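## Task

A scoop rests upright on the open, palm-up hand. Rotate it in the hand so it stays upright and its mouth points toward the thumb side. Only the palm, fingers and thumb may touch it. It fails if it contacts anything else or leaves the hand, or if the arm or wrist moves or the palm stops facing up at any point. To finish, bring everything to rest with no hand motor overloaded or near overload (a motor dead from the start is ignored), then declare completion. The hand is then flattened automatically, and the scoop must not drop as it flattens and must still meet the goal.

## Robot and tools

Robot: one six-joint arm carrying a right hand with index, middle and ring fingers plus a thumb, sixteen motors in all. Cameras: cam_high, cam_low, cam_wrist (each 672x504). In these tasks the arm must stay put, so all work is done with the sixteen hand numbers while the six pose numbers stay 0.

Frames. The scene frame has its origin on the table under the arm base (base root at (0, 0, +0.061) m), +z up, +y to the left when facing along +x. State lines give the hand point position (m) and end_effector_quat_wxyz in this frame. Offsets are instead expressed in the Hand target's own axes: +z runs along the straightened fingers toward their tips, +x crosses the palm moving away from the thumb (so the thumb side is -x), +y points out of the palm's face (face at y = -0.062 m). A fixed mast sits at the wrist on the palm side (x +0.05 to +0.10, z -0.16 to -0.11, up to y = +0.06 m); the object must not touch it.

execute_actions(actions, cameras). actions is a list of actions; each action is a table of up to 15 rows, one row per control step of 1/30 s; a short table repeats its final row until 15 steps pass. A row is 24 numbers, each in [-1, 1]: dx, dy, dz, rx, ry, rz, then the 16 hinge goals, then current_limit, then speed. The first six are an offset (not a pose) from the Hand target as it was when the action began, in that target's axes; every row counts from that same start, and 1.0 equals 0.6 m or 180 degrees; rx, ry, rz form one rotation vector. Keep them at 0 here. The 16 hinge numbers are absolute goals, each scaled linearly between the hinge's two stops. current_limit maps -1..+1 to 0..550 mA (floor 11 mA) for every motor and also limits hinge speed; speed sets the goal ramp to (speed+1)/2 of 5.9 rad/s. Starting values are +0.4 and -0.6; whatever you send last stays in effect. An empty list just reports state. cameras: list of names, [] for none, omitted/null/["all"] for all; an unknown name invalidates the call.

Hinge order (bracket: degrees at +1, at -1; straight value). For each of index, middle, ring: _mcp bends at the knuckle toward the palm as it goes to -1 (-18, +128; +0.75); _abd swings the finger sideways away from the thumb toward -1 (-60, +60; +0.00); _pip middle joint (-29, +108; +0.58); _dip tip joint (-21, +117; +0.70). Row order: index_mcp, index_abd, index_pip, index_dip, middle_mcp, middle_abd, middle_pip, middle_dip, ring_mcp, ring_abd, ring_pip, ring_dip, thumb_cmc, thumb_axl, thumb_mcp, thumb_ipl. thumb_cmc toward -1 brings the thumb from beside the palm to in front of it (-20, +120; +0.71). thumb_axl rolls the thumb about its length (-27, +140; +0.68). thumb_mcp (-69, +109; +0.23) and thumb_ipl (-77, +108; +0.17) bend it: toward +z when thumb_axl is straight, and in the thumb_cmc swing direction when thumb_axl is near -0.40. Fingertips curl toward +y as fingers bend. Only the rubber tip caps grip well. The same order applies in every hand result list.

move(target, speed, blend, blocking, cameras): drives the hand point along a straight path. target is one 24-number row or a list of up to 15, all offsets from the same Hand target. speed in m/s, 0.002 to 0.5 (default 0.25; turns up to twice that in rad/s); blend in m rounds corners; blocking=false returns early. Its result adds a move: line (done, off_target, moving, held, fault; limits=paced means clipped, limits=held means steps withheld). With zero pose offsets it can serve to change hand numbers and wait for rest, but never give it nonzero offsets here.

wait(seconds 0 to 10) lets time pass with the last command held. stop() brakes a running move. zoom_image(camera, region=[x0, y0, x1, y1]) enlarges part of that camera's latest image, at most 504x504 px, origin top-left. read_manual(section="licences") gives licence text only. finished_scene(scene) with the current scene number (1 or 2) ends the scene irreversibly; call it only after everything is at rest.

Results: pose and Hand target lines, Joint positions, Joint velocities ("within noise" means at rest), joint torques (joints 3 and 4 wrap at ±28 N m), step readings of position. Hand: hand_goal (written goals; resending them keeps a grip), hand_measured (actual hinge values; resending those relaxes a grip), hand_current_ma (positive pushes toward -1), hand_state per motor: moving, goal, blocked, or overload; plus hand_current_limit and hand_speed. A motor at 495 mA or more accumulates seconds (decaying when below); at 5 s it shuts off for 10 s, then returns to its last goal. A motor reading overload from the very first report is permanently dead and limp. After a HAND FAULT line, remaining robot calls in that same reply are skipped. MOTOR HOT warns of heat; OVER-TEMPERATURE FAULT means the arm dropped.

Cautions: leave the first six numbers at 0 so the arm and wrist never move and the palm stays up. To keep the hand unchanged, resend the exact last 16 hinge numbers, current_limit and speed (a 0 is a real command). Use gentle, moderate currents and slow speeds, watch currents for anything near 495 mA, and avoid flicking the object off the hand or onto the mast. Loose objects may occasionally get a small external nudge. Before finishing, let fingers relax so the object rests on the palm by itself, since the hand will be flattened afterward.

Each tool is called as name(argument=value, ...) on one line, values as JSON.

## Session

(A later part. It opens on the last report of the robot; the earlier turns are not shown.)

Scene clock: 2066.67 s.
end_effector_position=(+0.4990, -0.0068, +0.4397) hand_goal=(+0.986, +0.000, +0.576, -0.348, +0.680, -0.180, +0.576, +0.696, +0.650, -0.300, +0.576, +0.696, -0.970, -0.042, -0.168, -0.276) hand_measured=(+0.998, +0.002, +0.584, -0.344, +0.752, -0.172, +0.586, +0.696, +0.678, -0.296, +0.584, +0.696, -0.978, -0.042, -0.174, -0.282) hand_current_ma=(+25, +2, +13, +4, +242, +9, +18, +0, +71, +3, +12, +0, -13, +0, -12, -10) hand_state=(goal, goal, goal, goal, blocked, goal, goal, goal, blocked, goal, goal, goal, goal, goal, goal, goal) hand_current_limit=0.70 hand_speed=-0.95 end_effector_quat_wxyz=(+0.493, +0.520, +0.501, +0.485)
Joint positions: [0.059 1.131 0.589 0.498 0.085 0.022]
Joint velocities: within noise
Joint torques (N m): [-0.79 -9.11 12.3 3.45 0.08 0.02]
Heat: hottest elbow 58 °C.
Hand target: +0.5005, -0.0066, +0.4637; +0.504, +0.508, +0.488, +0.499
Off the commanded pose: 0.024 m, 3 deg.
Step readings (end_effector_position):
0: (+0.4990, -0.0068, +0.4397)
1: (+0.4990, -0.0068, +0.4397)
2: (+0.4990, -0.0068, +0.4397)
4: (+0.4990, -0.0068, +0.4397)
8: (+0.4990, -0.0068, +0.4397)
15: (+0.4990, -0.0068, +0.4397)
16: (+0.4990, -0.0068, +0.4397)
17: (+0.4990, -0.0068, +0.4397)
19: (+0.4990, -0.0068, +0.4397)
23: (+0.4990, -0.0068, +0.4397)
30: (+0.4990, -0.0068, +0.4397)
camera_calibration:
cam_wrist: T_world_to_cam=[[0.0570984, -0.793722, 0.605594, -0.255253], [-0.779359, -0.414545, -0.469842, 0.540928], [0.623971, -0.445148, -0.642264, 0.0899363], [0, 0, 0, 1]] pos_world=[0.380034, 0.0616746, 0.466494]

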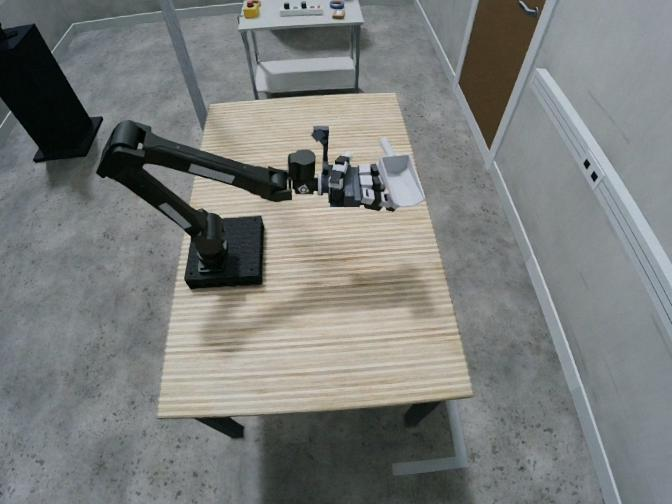

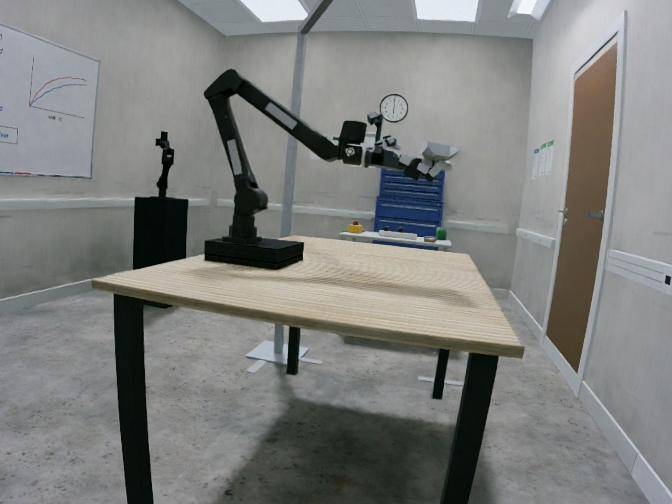

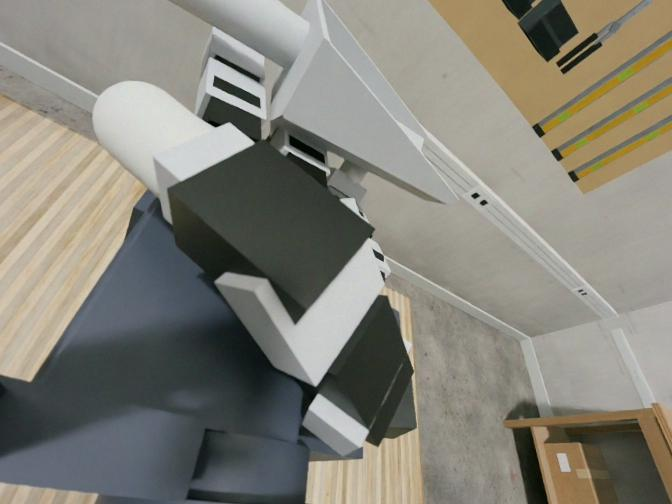

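execute_actions(actions=[[[0,0,0,0,0,0,0.986,0,0.576,-0.348,0.68,-0.18,0.576,0.696,0.62,-0.3,0.576,0.696,-0.971,-0.042,-0.169,-0.276,0.7,-0.95]],[[0,0,0,0,0,0,0.986,0,0.576,-0.348,0.68,-0.18,0.576,0.696,0.6,-0.3,0.576,0.696,-0.971,-0.042,-0.169,-0.276,0.7,-0.95]]], cameras=["cam_high","cam_low","cam_wrist"])

zoom_image(camera="cam_wrist", region=[180, 0, 480, 220])

zoom_image(camera="cam_low", region=[410, 130, 470, 190])

Scene clock: 2076.00 s.
end_effector_position=(+0.4990, -0.0068, +0.4397) hand_goal=(+0.986, +0.000, +0.576, -0.348, +0.680, -0.180, +0.576, +0.696, +0.600, -0.300, +0.576, +0.696, -0.970, -0.042, -0.168, -0.276) hand_measured=(+0.998, +0.002, +0.584, -0.344, +0.752, -0.172, +0.586, +0.696, +0.628, -0.296, +0.584, +0.696, -0.978, -0.042, -0.174, -0.282) hand_current_ma=(+25, +2, +13, +4, +242, +9, +18, +0, +71, +3, +12, +0, -13, +0, -12, -10) hand_state=(goal, goal, goal, goal, blocked, goal, goal, goal, blocked, goal, goal, goal, goal, goal, goal, goal) hand_current_limit=0.70 hand_speed=-0.95 end_effector_quat_wxyz=(+0.493, +0.520, +0.501, +0.485)
Joint positions: [0.059 1.131 0.589 0.498 0.085 0.022]
Joint velocities: within noise
Joint torques (N m): [-0.85 -8.94 12.31 3.49 0.07 0.02]
Heat: hottest elbow 58 °C.
Hand target: +0.5005, -0.0066, +0.4637; +0.504, +0.508, +0.488, +0.499
Off the commanded pose: 0.024 m, 3 deg.
Step readings (end_effector_position):
0: (+0.4990, -0.0068, +0.4397)
1: (+0.4990, -0.0068, +0.4397)
2: (+0.4990, -0.0068, +0.4397)
4: (+0.4990, -0.0068, +0.4397)
8: (+0.4990, -0.0068, +0.4397)
15: (+0.4990, -0.0068, +0.4397)
16: (+0.4990, -0.0068, +0.4397)
17: (+0.4990, -0.0068, +0.4397)
19: (+0.4990, -0.0068, +0.4397)
23: (+0.4990, -0.0068, +0.4397)
30: (+0.4990, -0.0068, +0.4397)
camera_calibration:
cam_wrist: T_world_to_cam=[[0.0570984, -0.793722, 0.605594, -0.255253], [-0.779359, -0.414545, -0.469842, 0.540928], [0.623971, -0.445148, -0.642264, 0.0899363], [0, 0, 0, 1]] pos_world=[0.380034, 0.0616746, 0.466494]

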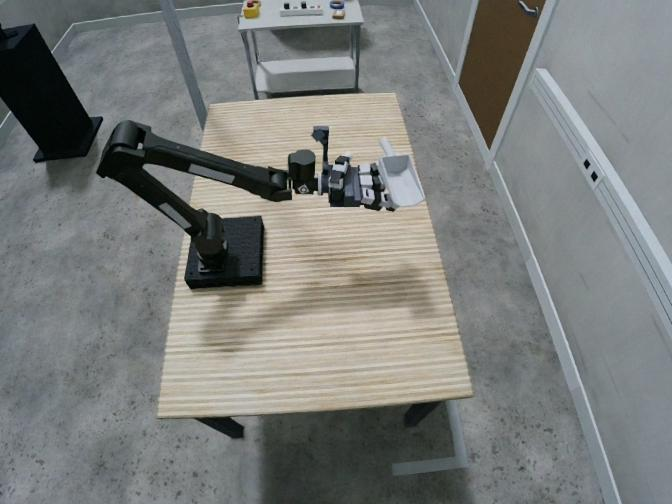

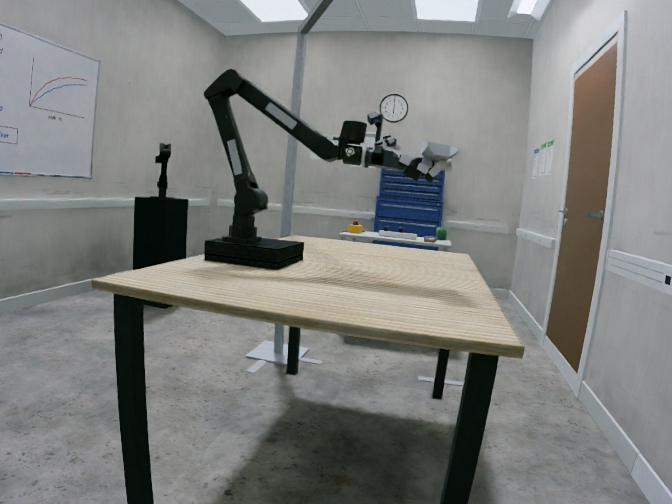

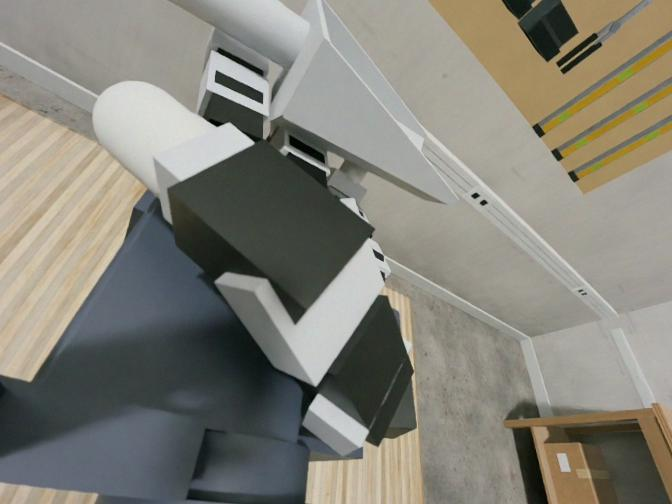

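Scaled by 1.680 from the camera's 672x504 image, which has a finer 960x720 frame.

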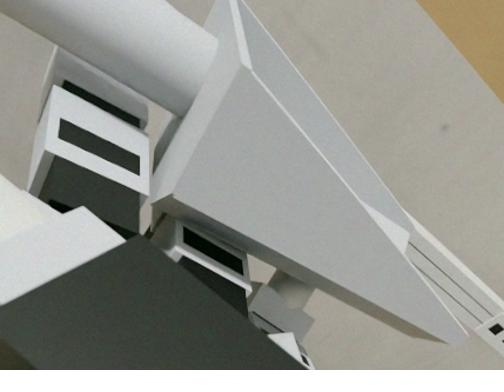

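Scaled by 8.400 from the camera's 672x504 image, which has a finer 960x720 frame.

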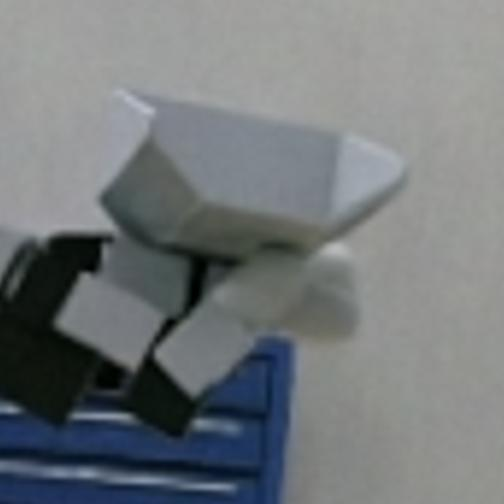

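execute_actions(actions=[[[0,0,0,0,0,0,0.986,0,0.576,-0.348,0.68,-0.18,0.576,0.696,0.58,-0.3,0.576,0.696,-0.971,-0.042,-0.169,-0.276,0.7,-0.95]],[[0,0,0,0,0,0,0.986,0,0.576,-0.348,0.68,-0.18,0.576,0.696,0.56,-0.3,0.576,0.696,-0.971,-0.042,-0.169,-0.276,0.7,-0.95]]], cameras=["cam_high","cam_low","cam_wrist"])

zoom_image(camera="cam_wrist", region=[180, 0, 480, 220])

zoom_image(camera="cam_low", region=[410, 130, 470, 190])

Scene clock: 2085.17 s.
end_effector_position=(+0.4990, -0.0068, +0.4397) hand_goal=(+0.986, +0.000, +0.576, -0.348, +0.680, -0.180, +0.576, +0.696, +0.560, -0.300, +0.576, +0.696, -0.970, -0.042, -0.168, -0.276) hand_measured=(+0.998, +0.002, +0.584, -0.344, +0.752, -0.172, +0.586, +0.696, +0.588, -0.296, +0.584, +0.696, -0.978, -0.042, -0.174, -0.282) hand_current_ma=(+25, +2, +13, +4, +242, +9, +18, +0, +71, +3, +12, +0, -13, +0, -12, -10) hand_state=(goal, goal, goal, goal, blocked, goal, goal, goal, blocked, goal, goal, goal, goal, goal, goal, goal) hand_current_limit=0.70 hand_speed=-0.95 end_effector_quat_wxyz=(+0.493, +0.520, +0.501, +0.485)
Joint positions: [0.059 1.131 0.589 0.498 0.085 0.022]
Joint velocities: within noise
Joint torques (N m): [-0.62 -9.17 12.26 3.47 0.07 0.01]
Heat: hottest elbow 58 °C.
Hand target: +0.5005, -0.0066, +0.4637; +0.504, +0.508, +0.488, +0.499
Off the commanded pose: 0.024 m, 3 deg.
Step readings (end_effector_position):
0: (+0.4990, -0.0068, +0.4397)
1: (+0.4990, -0.0068, +0.4397)
2: (+0.4990, -0.0068, +0.4397)
4: (+0.4990, -0.0068, +0.4397)
8: (+0.4990, -0.0068, +0.4397)
15: (+0.4990, -0.0068, +0.4397)
16: (+0.4990, -0.0068, +0.4397)
17: (+0.4990, -0.0068, +0.4397)
19: (+0.4990, -0.0068, +0.4397)
23: (+0.4990, -0.0068, +0.4397)
30: (+0.4990, -0.0068, +0.4397)
camera_calibration:
cam_wrist: T_world_to_cam=[[0.0570984, -0.793722, 0.605594, -0.255253], [-0.779359, -0.414545, -0.469842, 0.540928], [0.623971, -0.445148, -0.642264, 0.0899363], [0, 0, 0, 1]] pos_world=[0.380034, 0.0616746, 0.466494]

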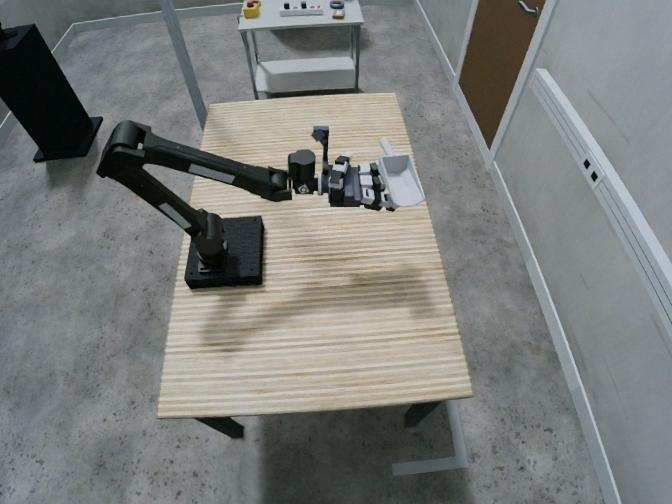

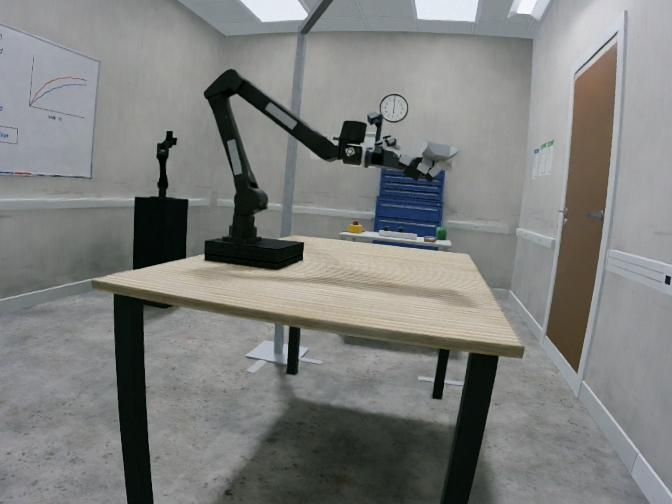

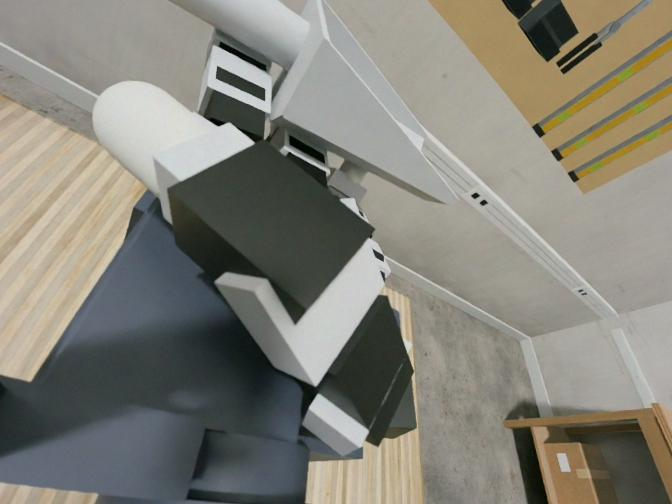

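Scaled by 1.680 from the camera's 672x504 image, which has a finer 960x720 frame.

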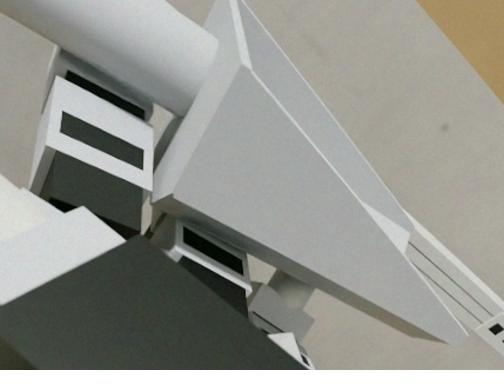

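Scaled by 8.400 from the camera's 672x504 image, which has a finer 960x720 frame.

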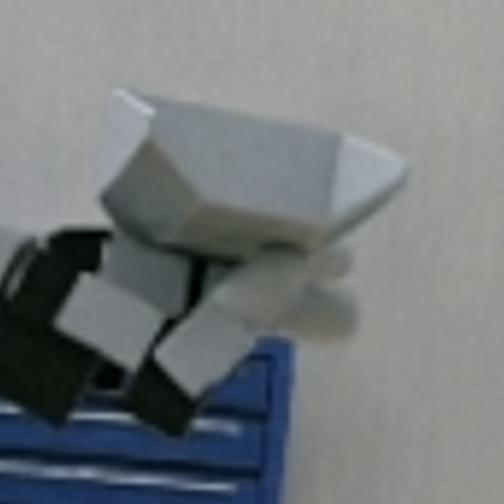

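execute_actions(actions=[[[0,0,0,0,0,0,0.986,0,0.576,-0.348,0.68,-0.18,0.576,0.696,0.54,-0.3,0.576,0.696,-0.971,-0.042,-0.169,-0.276,0.7,-0.95]],[[0,0,0,0,0,0,0.986,0,0.576,-0.348,0.68,-0.18,0.576,0.696,0.52,-0.3,0.576,0.696,-0.971,-0.042,-0.169,-0.276,0.7,-0.95]]], cameras=["cam_high","cam_low","cam_wrist"])

zoom_image(camera="cam_wrist", region=[180, 0, 480, 220])

zoom_image(camera="cam_low", region=[410, 130, 470, 190])

Scene clock: 2096.60 s.
end_effector_position=(+0.4990, -0.0068, +0.4397) hand_goal=(+0.986, +0.000, +0.576, -0.348, +0.680, -0.180, +0.576, +0.696, +0.520, -0.300, +0.576, +0.696, -0.970, -0.042, -0.168, -0.276) hand_measured=(+0.998, +0.002, +0.584, -0.344, +0.748, -0.174, +0.586, +0.696, +0.550, -0.296, +0.584, +0.696, -0.978, -0.042, -0.174, -0.282) hand_current_ma=(+25, +2, +13, +4, +225, +8, +18, +0, +78, +3, +12, +0, -13, +0, -12, -10) hand_state=(goal, goal, goal, goal, blocked, goal, goal, goal, blocked, goal, goal, goal, goal, goal, goal, goal) hand_current_limit=0.70 hand_speed=-0.95 end_effector_quat_wxyz=(+0.493, +0.520, +0.501, +0.485)
Joint positions: [0.059 1.131 0.589 0.498 0.085 0.022]
Joint velocities: within noise
Joint torques (N m): [-0.62 -9.29 12.27 3.43 0.08 0.02]
Heat: hottest elbow 58 °C.
Hand target: +0.5005, -0.0066, +0.4637; +0.504, +0.508, +0.488, +0.499
Off the commanded pose: 0.024 m, 3 deg.
Step readings (end_effector_position):
0: (+0.4990, -0.0068, +0.4397)
1: (+0.4990, -0.0068, +0.4397)
2: (+0.4990, -0.0068, +0.4397)
4: (+0.4990, -0.0068, +0.4397)
8: (+0.4990, -0.0068, +0.4397)
15: (+0.4990, -0.0068, +0.4397)
16: (+0.4990, -0.0068, +0.4397)
17: (+0.4990, -0.0068, +0.4397)
19: (+0.4990, -0.0068, +0.4397)
23: (+0.4990, -0.0068, +0.4397)
30: (+0.4990, -0.0068, +0.4397)
camera_calibration:
cam_wrist: T_world_to_cam=[[0.0570984, -0.793722, 0.605594, -0.255253], [-0.779359, -0.414545, -0.469842, 0.540928], [0.623971, -0.445148, -0.642264, 0.0899363], [0, 0, 0, 1]] pos_world=[0.380034, 0.0616746, 0.466494]

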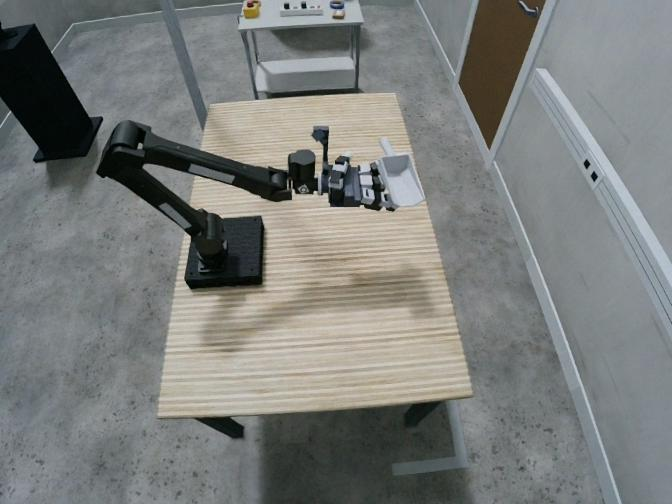

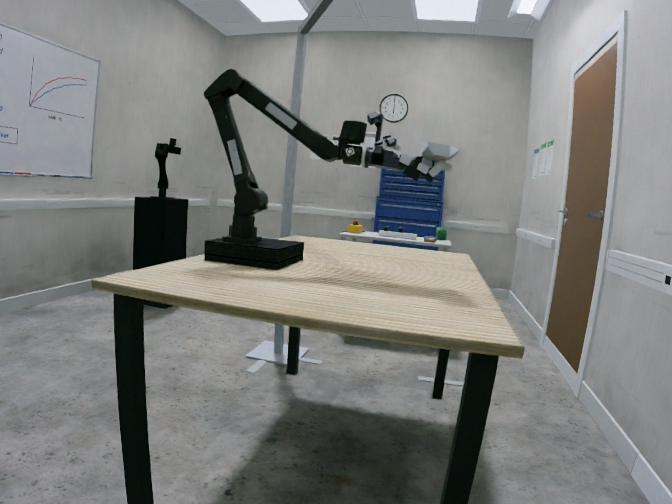

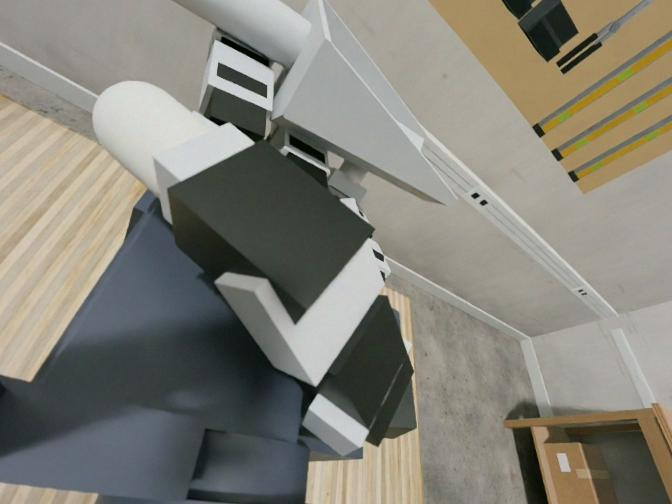

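Scaled by 1.680 from the camera's 672x504 image, which has a finer 960x720 frame.

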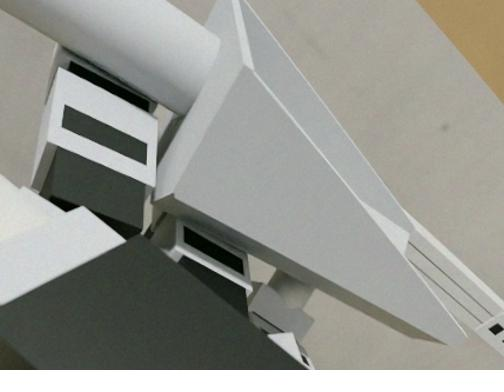

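Scaled by 8.400 from the camera's 672x504 image, which has a finer 960x720 frame.

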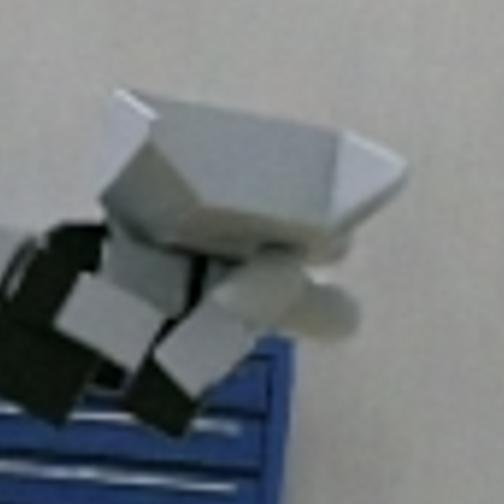

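execute_actions(actions=[[[0,0,0,0,0,0,0.986,0,0.576,-0.348,0.68,-0.18,0.576,0.696,0.5,-0.3,0.576,0.696,-0.971,-0.042,-0.169,-0.276,0.7,-0.95]],[[0,0,0,0,0,0,0.986,0,0.576,-0.348,0.69,-0.18,0.576,0.696,0.48,-0.3,0.576,0.696,-0.971,-0.042,-0.169,-0.276,0.7,-0.95]]], cameras=["cam_high","cam_low","cam_wrist"])

zoom_image(camera="cam_wrist", region=[180, 0, 480, 220])

zoom_image(camera="cam_low", region=[410, 130, 470, 190])

Scene clock: 2108.87 s.
end_effector_position=(+0.4990, -0.0068, +0.4397) hand_goal=(+0.986, +0.000, +0.576, -0.348, +0.690, -0.180, +0.576, +0.696, +0.480, -0.300, +0.576, +0.696, -0.970, -0.042, -0.168, -0.276) hand_measured=(+0.998, +0.000, +0.584, -0.344, +0.738, -0.178, +0.586, +0.696, +0.528, -0.296, +0.584, +0.696, -0.978, -0.042, -0.174, -0.282) hand_current_ma=(+25, +0, +13, +4, +140, +2, +18, +0, +140, +3, +12, +0, -13, +0, -12, -10) hand_state=(goal, goal, goal, goal, blocked, goal, goal, goal, blocked, goal, goal, goal, goal, goal, goal, goal) hand_current_limit=0.70 hand_speed=-0.95 end_effector_quat_wxyz=(+0.493, +0.520, +0.501, +0.485)
Joint positions: [0.059 1.131 0.589 0.498 0.085 0.022]
Joint velocities: within noise
Joint torques (N m): [-0.73 -9.05 12.33 3.45 0.06 0.02]
Heat: hottest elbow 58 °C.
Hand target: +0.5005, -0.0066, +0.4637; +0.504, +0.508, +0.488, +0.499
Off the commanded pose: 0.024 m, 3 deg.
Step readings (end_effector_position):
0: (+0.4990, -0.0068, +0.4397)
1: (+0.4990, -0.0068, +0.4397)
2: (+0.4990, -0.0068, +0.4397)
4: (+0.4990, -0.0068, +0.4397)
8: (+0.4990, -0.0068, +0.4397)
15: (+0.4990, -0.0068, +0.4397)
16: (+0.4990, -0.0068, +0.4397)
17: (+0.4990, -0.0068, +0.4397)
19: (+0.4990, -0.0068, +0.4397)
23: (+0.4990, -0.0068, +0.4397)
30: (+0.4990, -0.0068, +0.4397)
camera_calibration:
cam_wrist: T_world_to_cam=[[0.0570984, -0.793722, 0.605594, -0.255253], [-0.779359, -0.414545, -0.469842, 0.540928], [0.623971, -0.445148, -0.642264, 0.0899363], [0, 0, 0, 1]] pos_world=[0.380034, 0.0616746, 0.466494]

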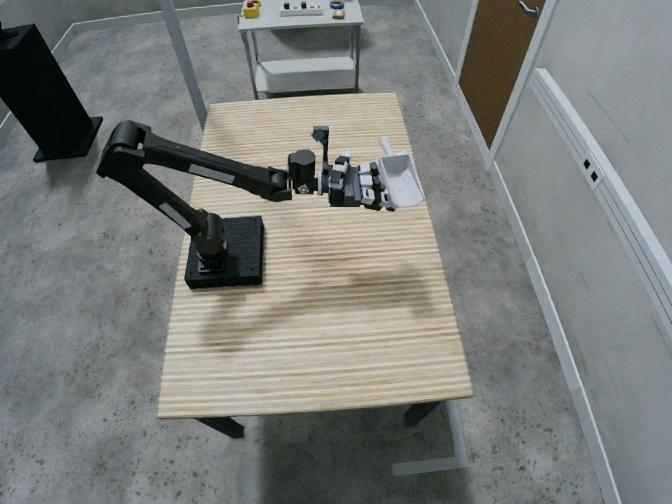

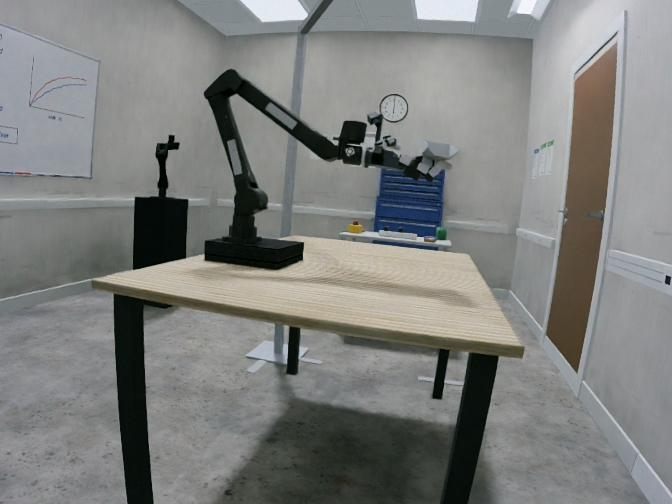

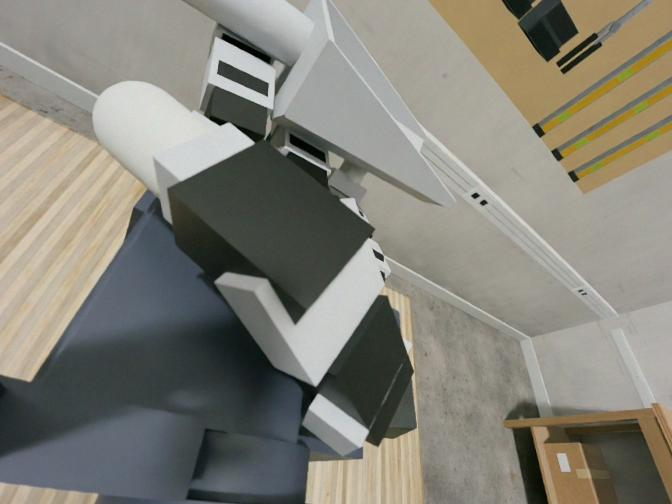

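Scaled by 1.680 from the camera's 672x504 image, which has a finer 960x720 frame.

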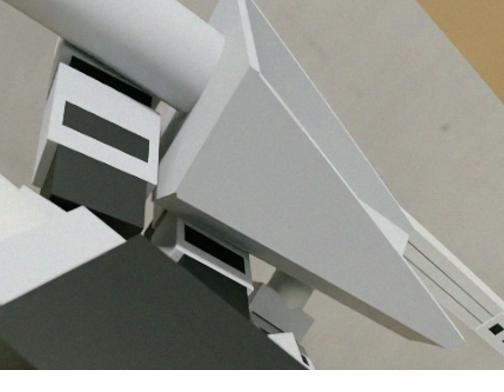

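Scaled by 8.400 from the camera's 672x504 image, which has a finer 960x720 frame.

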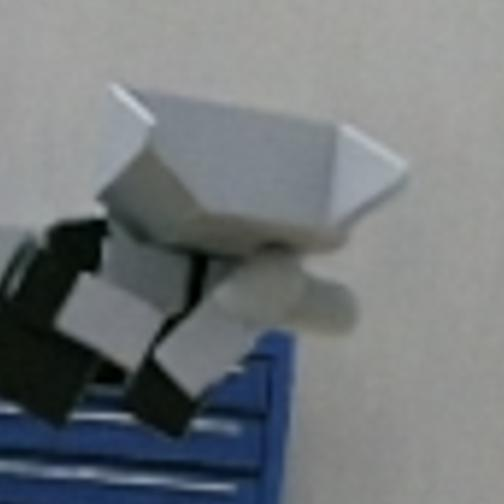

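execute_actions(actions=[[[0,0,0,0,0,0,0.986,0,0.576,-0.348,0.71,-0.18,0.576,0.696,0.47,-0.3,0.576,0.696,-0.971,-0.042,-0.169,-0.276,0.7,-0.95]],[[0,0,0,0,0,0,0.986,0,0.576,-0.348,0.73,-0.18,0.576,0.696,0.47,-0.3,0.576,0.696,-0.971,-0.042,-0.169,-0.276,0.7,-0.95]]], cameras=["cam_high","cam_low","cam_wrist"])

zoom_image(camera="cam_wrist", region=[180, 0, 480, 220])

zoom_image(camera="cam_low", region=[410, 130, 470, 190])

zoom_image(camera="cam_high", region=[370, 140, 430, 210])

Scene clock: 2122.33 s.
end_effector_position=(+0.4990, -0.0068, +0.4397) hand_goal=(+0.986, +0.000, +0.576, -0.348, +0.730, -0.180, +0.576, +0.696, +0.470, -0.300, +0.576, +0.696, -0.970, -0.042, -0.168, -0.276) hand_measured=(+0.998, +0.000, +0.584, -0.344, +0.744, -0.178, +0.586, +0.696, +0.526, -0.296, +0.584, +0.696, -0.978, -0.042, -0.174, -0.282) hand_current_ma=(+25, +0, +13, +4, +25, +2, +16, +0, +171, +3, +12, +0, -13, +0, -12, -10) hand_state=(goal, goal, goal, goal, goal, goal, goal, goal, blocked, goal, goal, goal, goal, goal, goal, goal) hand_current_limit=0.70 hand_speed=-0.95 end_effector_quat_wxyz=(+0.493, +0.520, +0.501, +0.485)
Joint positions: [0.059 1.131 0.589 0.498 0.085 0.022]
Joint velocities: within noise
Joint torques (N m): [-0.62 -9.05 12.3 3.45 0.08 0.03]
Heat: hottest elbow 58 °C.
Hand target: +0.5005, -0.0066, +0.4637; +0.504, +0.508, +0.488, +0.499
Off the commanded pose: 0.024 m, 3 deg.
Step readings (end_effector_position):
0: (+0.4990, -0.0068, +0.4397)
1: (+0.4990, -0.0068, +0.4397)
2: (+0.4990, -0.0068, +0.4397)
4: (+0.4990, -0.0068, +0.4397)
8: (+0.4990, -0.0068, +0.4397)
15: (+0.4990, -0.0068, +0.4397)
16: (+0.4990, -0.0068, +0.4397)
17: (+0.4990, -0.0068, +0.4397)
19: (+0.4990, -0.0068, +0.4397)
23: (+0.4990, -0.0068, +0.4397)
30: (+0.4990, -0.0068, +0.4397)
camera_calibration:
cam_wrist: T_world_to_cam=[[0.0570984, -0.793722, 0.605594, -0.255253], [-0.779359, -0.414545, -0.469842, 0.540928], [0.623971, -0.445148, -0.642264, 0.0899363], [0, 0, 0, 1]] pos_world=[0.380034, 0.0616746, 0.466494]

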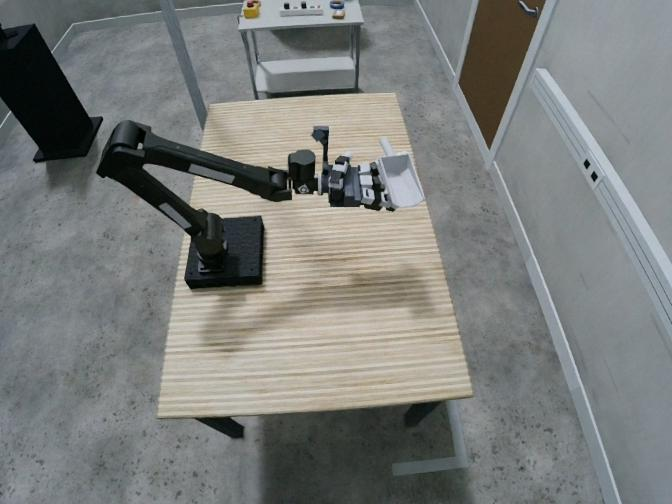

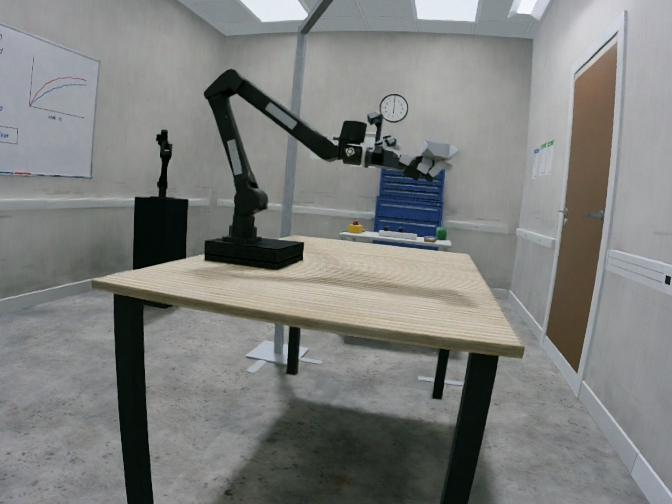

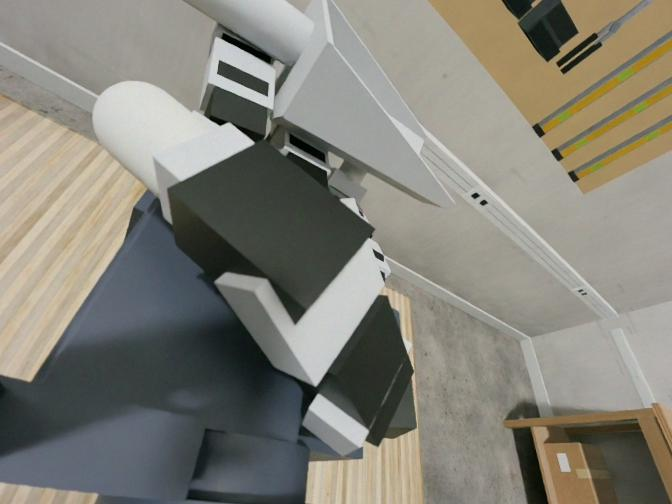

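Scaled by 1.680 from the camera's 672x504 image, which has a finer 960x720 frame.

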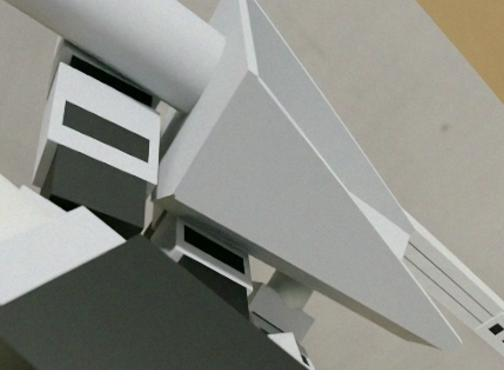

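Scaled by 8.400 from the camera's 672x504 image, which has a finer 960x720 frame.

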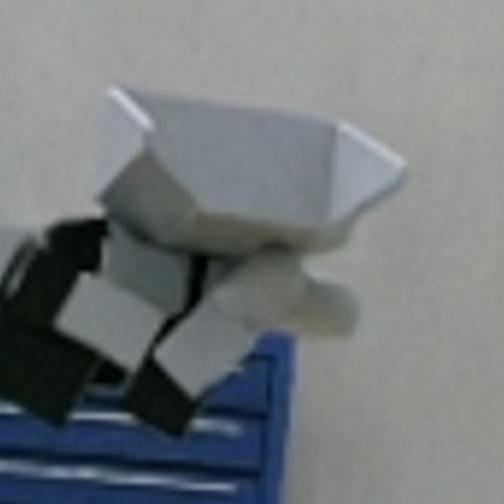

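Scaled by 7.200 from the camera's 672x504 image, which has a finer 960x720 frame.

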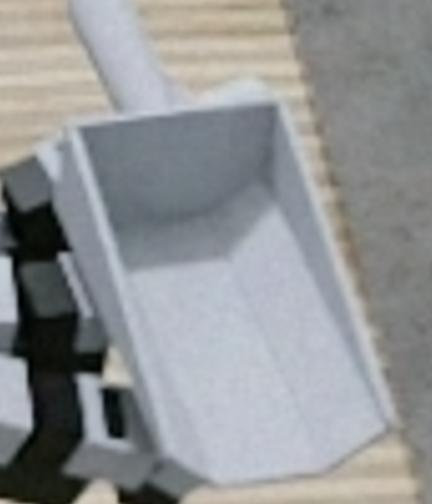

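execute_actions(actions=[[[0,0,0,0,0,0,0.986,0,0.576,-0.348,0.745,-0.18,0.576,0.696,0.47,-0.3,0.576,0.696,-0.971,-0.042,-0.169,-0.276,0.7,-0.95]],[[0,0,0,0,0,0,0.986,0,0.576,-0.348,0.745,-0.25,0.576,0.696,0.47,-0.3,0.576,0.696,-0.971,-0.042,-0.169,-0.276,0.7,-0.95]]], cameras=["cam_high","cam_low","cam_wrist"])

zoom_image(camera="cam_wrist", region=[180, 0, 480, 220])

zoom_image(camera="cam_low", region=[410, 130, 470, 190])

zoom_image(camera="cam_high", region=[370, 140, 430, 210])

Scene clock: 2133.30 s.
end_effector_position=(+0.4990, -0.0068, +0.4397) hand_goal=(+0.986, +0.000, +0.576, -0.348, +0.746, -0.250, +0.576, +0.696, +0.470, -0.300, +0.576, +0.696, -0.970, -0.042, -0.168, -0.276) hand_measured=(+0.998, +0.000, +0.584, -0.344, +0.760, -0.244, +0.586, +0.696, +0.526, -0.296, +0.584, +0.696, -0.978, -0.042, -0.174, -0.282) hand_current_ma=(+25, +0, +13, +4, +27, +6, +15, +0, +169, +3, +12, +0, -13, +0, -12, -10) hand_state=(goal, goal, goal, goal, goal, goal, goal, goal, blocked, goal, goal, goal, goal, goal, goal, goal) hand_current_limit=0.70 hand_speed=-0.95 end_effector_quat_wxyz=(+0.493, +0.520, +0.501, +0.485)
Joint positions: [0.059 1.131 0.589 0.498 0.085 0.022]
Joint velocities: within noise
Joint torques (N m): [-0.56 -8.94 12.27 3.43 0.08 0.02]
Heat: hottest elbow 58 °C.
Hand target: +0.5005, -0.0066, +0.4637; +0.504, +0.508, +0.488, +0.499
Off the commanded pose: 0.024 m, 3 deg.
Step readings (end_effector_position):
0: (+0.4990, -0.0068, +0.4397)
1: (+0.4990, -0.0068, +0.4397)
2: (+0.4990, -0.0068, +0.4397)
4: (+0.4990, -0.0068, +0.4397)
8: (+0.4990, -0.0068, +0.4397)
15: (+0.4990, -0.0068, +0.4397)
16: (+0.4990, -0.0068, +0.4397)
17: (+0.4990, -0.0068, +0.4397)
19: (+0.4990, -0.0068, +0.4397)
23: (+0.4990, -0.0068, +0.4397)
30: (+0.4990, -0.0068, +0.4397)
camera_calibration:
cam_wrist: T_world_to_cam=[[0.0570984, -0.793722, 0.605594, -0.255253], [-0.779359, -0.414545, -0.469842, 0.540928], [0.623971, -0.445148, -0.642264, 0.0899363], [0, 0, 0, 1]] pos_world=[0.380034, 0.0616746, 0.466494]

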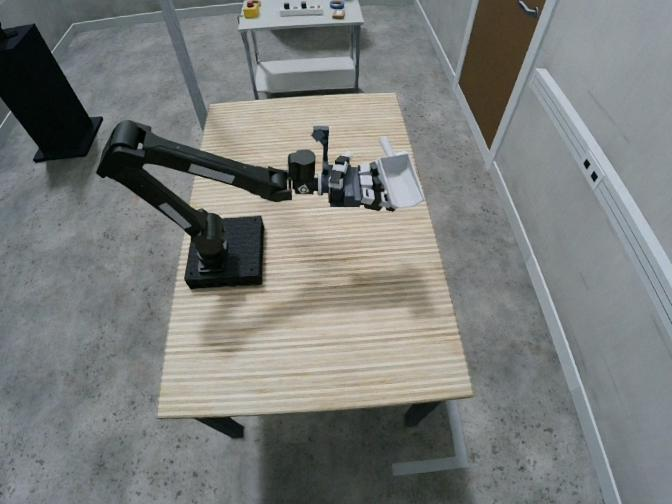

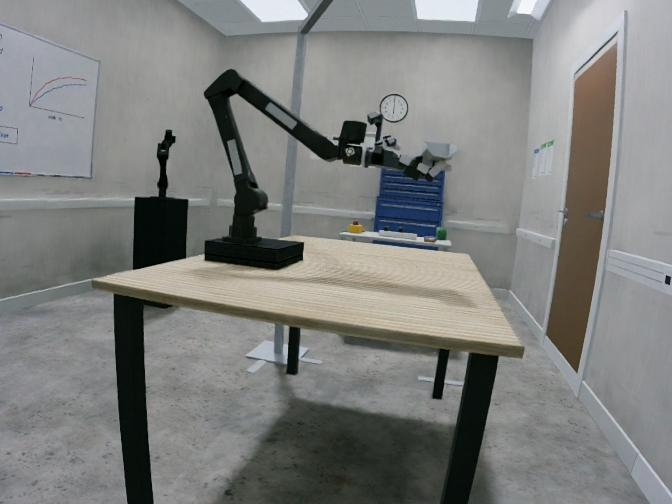

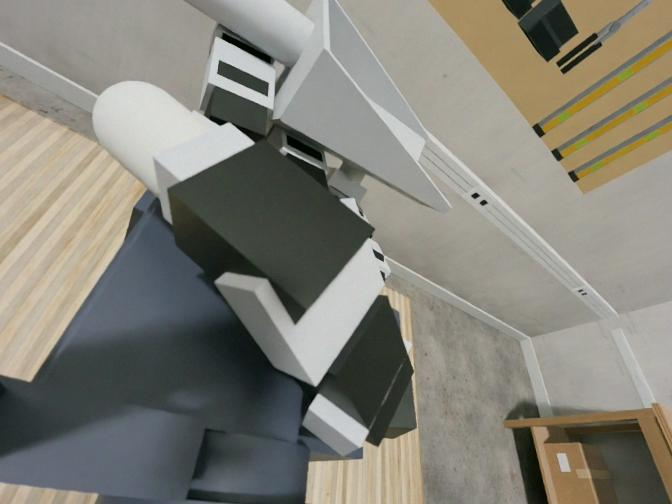

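Scaled by 1.680 from the camera's 672x504 image, which has a finer 960x720 frame.

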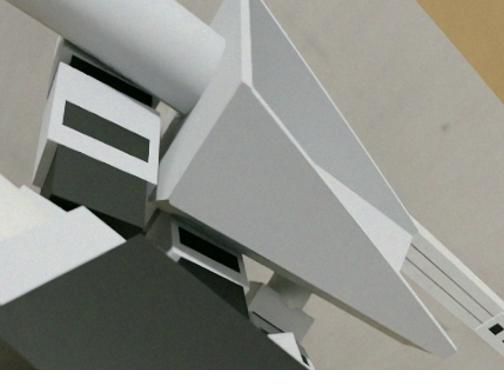

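Scaled by 8.400 from the camera's 672x504 image, which has a finer 960x720 frame.

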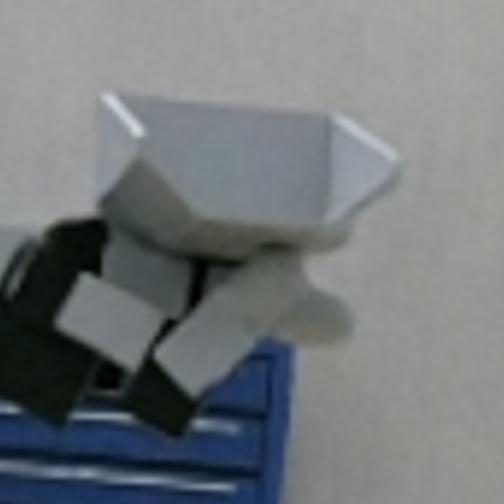

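Scaled by 7.200 from the camera's 672x504 image, which has a finer 960x720 frame.

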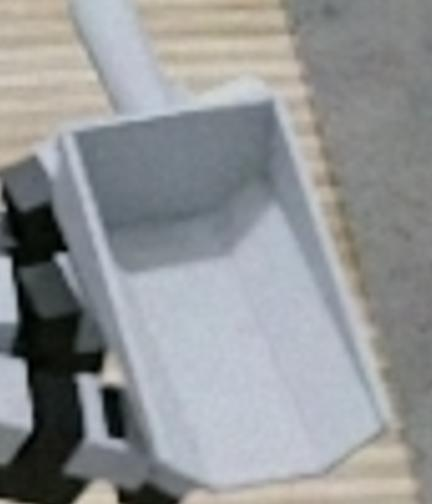

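execute_actions(actions=[[[0,0,0,0,0,0,0.986,0,0.576,-0.348,0.745,-0.29,0.576,0.696,0.47,-0.3,0.576,0.696,-0.971,-0.042,-0.169,-0.276,0.7,-0.95]],[[0,0,0,0,0,0,0.986,0,0.576,-0.348,0.745,-0.33,0.576,0.696,0.47,-0.3,0.576,0.696,-0.971,-0.042,-0.169,-0.276,0.7,-0.95]]], cameras=["cam_high","cam_low","cam_wrist"])

zoom_image(camera="cam_wrist", region=[180, 0, 480, 220])

zoom_image(camera="cam_low", region=[410, 130, 470, 190])

zoom_image(camera="cam_high", region=[370, 140, 430, 210])

Scene clock: 2147.87 s.
end_effector_position=(+0.4990, -0.0068, +0.4397) hand_goal=(+0.986, +0.000, +0.576, -0.348, +0.746, -0.330, +0.576, +0.696, +0.470, -0.300, +0.576, +0.696, -0.970, -0.042, -0.168, -0.276) hand_measured=(+0.998, +0.000, +0.584, -0.344, +0.760, -0.324, +0.586, +0.696, +0.526, -0.296, +0.584, +0.696, -0.978, -0.042, -0.174, -0.282) hand_current_ma=(+25, +0, +13, +4, +27, +6, +15, +0, +168, +3, +12, +0, -13, +0, -12, -10) hand_state=(goal, goal, goal, goal, goal, goal, goal, goal, blocked, goal, goal, goal, goal, goal, goal, goal) hand_current_limit=0.70 hand_speed=-0.95 end_effector_quat_wxyz=(+0.493, +0.520, +0.501, +0.485)
Joint positions: [0.059 1.131 0.589 0.498 0.085 0.022]
Joint velocities: within noise
Joint torques (N m): [-0.38 -9.17 12.25 3.47 0.08 0.01]
Heat: hottest elbow 58 °C.
Hand target: +0.5005, -0.0066, +0.4637; +0.504, +0.508, +0.488, +0.499
Off the commanded pose: 0.024 m, 3 deg.
Step readings (end_effector_position):
0: (+0.4990, -0.0068, +0.4397)
1: (+0.4990, -0.0068, +0.4397)
2: (+0.4990, -0.0068, +0.4397)
4: (+0.4990, -0.0068, +0.4397)
8: (+0.4990, -0.0068, +0.4397)
15: (+0.4990, -0.0068, +0.4397)
16: (+0.4990, -0.0068, +0.4397)
17: (+0.4990, -0.0068, +0.4397)
19: (+0.4990, -0.0068, +0.4397)
23: (+0.4990, -0.0068, +0.4397)
30: (+0.4990, -0.0068, +0.4397)
camera_calibration:
cam_wrist: T_world_to_cam=[[0.0570984, -0.793722, 0.605594, -0.255253], [-0.779359, -0.414545, -0.469842, 0.540928], [0.623971, -0.445148, -0.642264, 0.0899363], [0, 0, 0, 1]] pos_world=[0.380034, 0.0616746, 0.466494]

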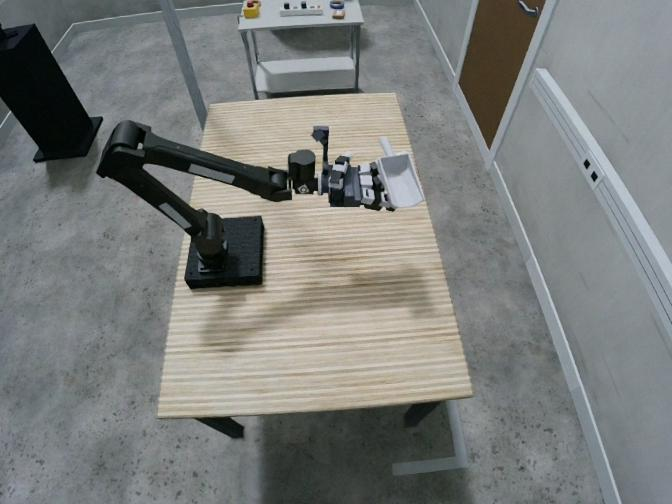

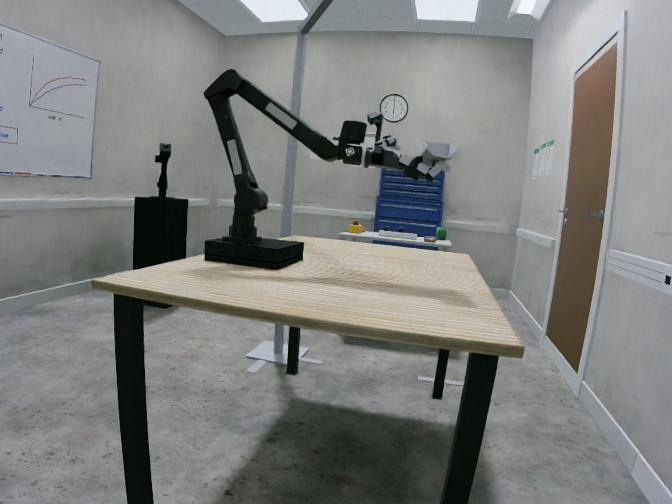

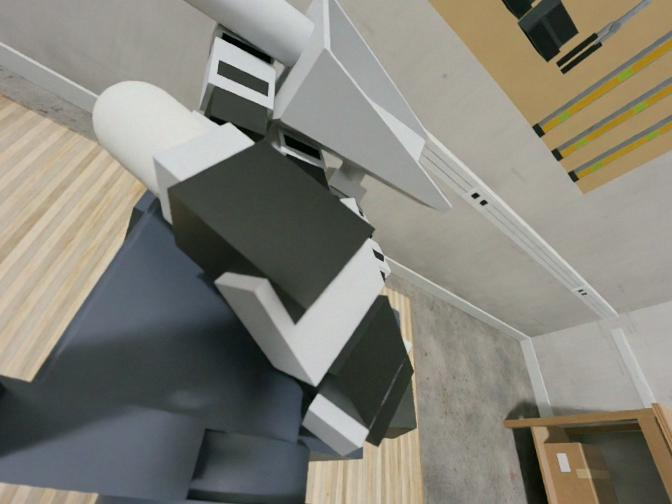

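Scaled by 1.680 from the camera's 672x504 image, which has a finer 960x720 frame.

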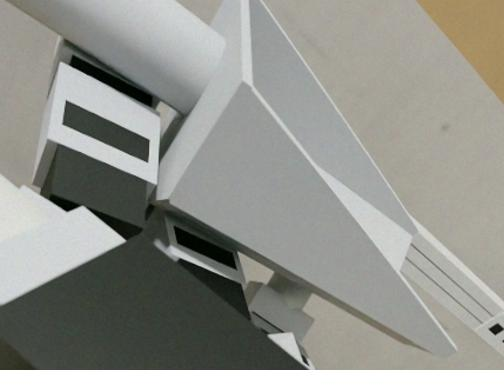

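Scaled by 8.400 from the camera's 672x504 image, which has a finer 960x720 frame.

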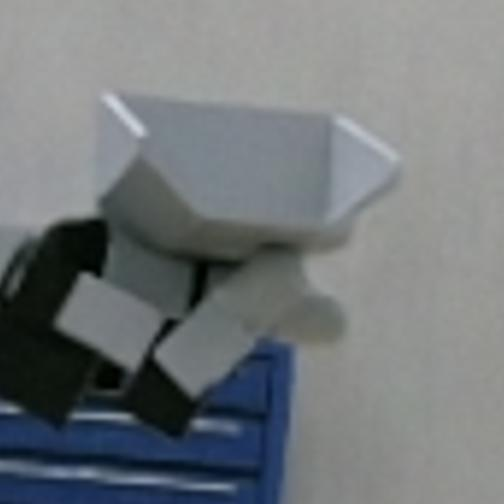

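Scaled by 7.200 from the camera's 672x504 image, which has a finer 960x720 frame.

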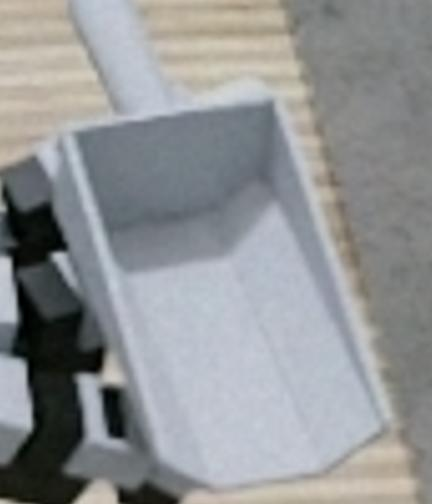

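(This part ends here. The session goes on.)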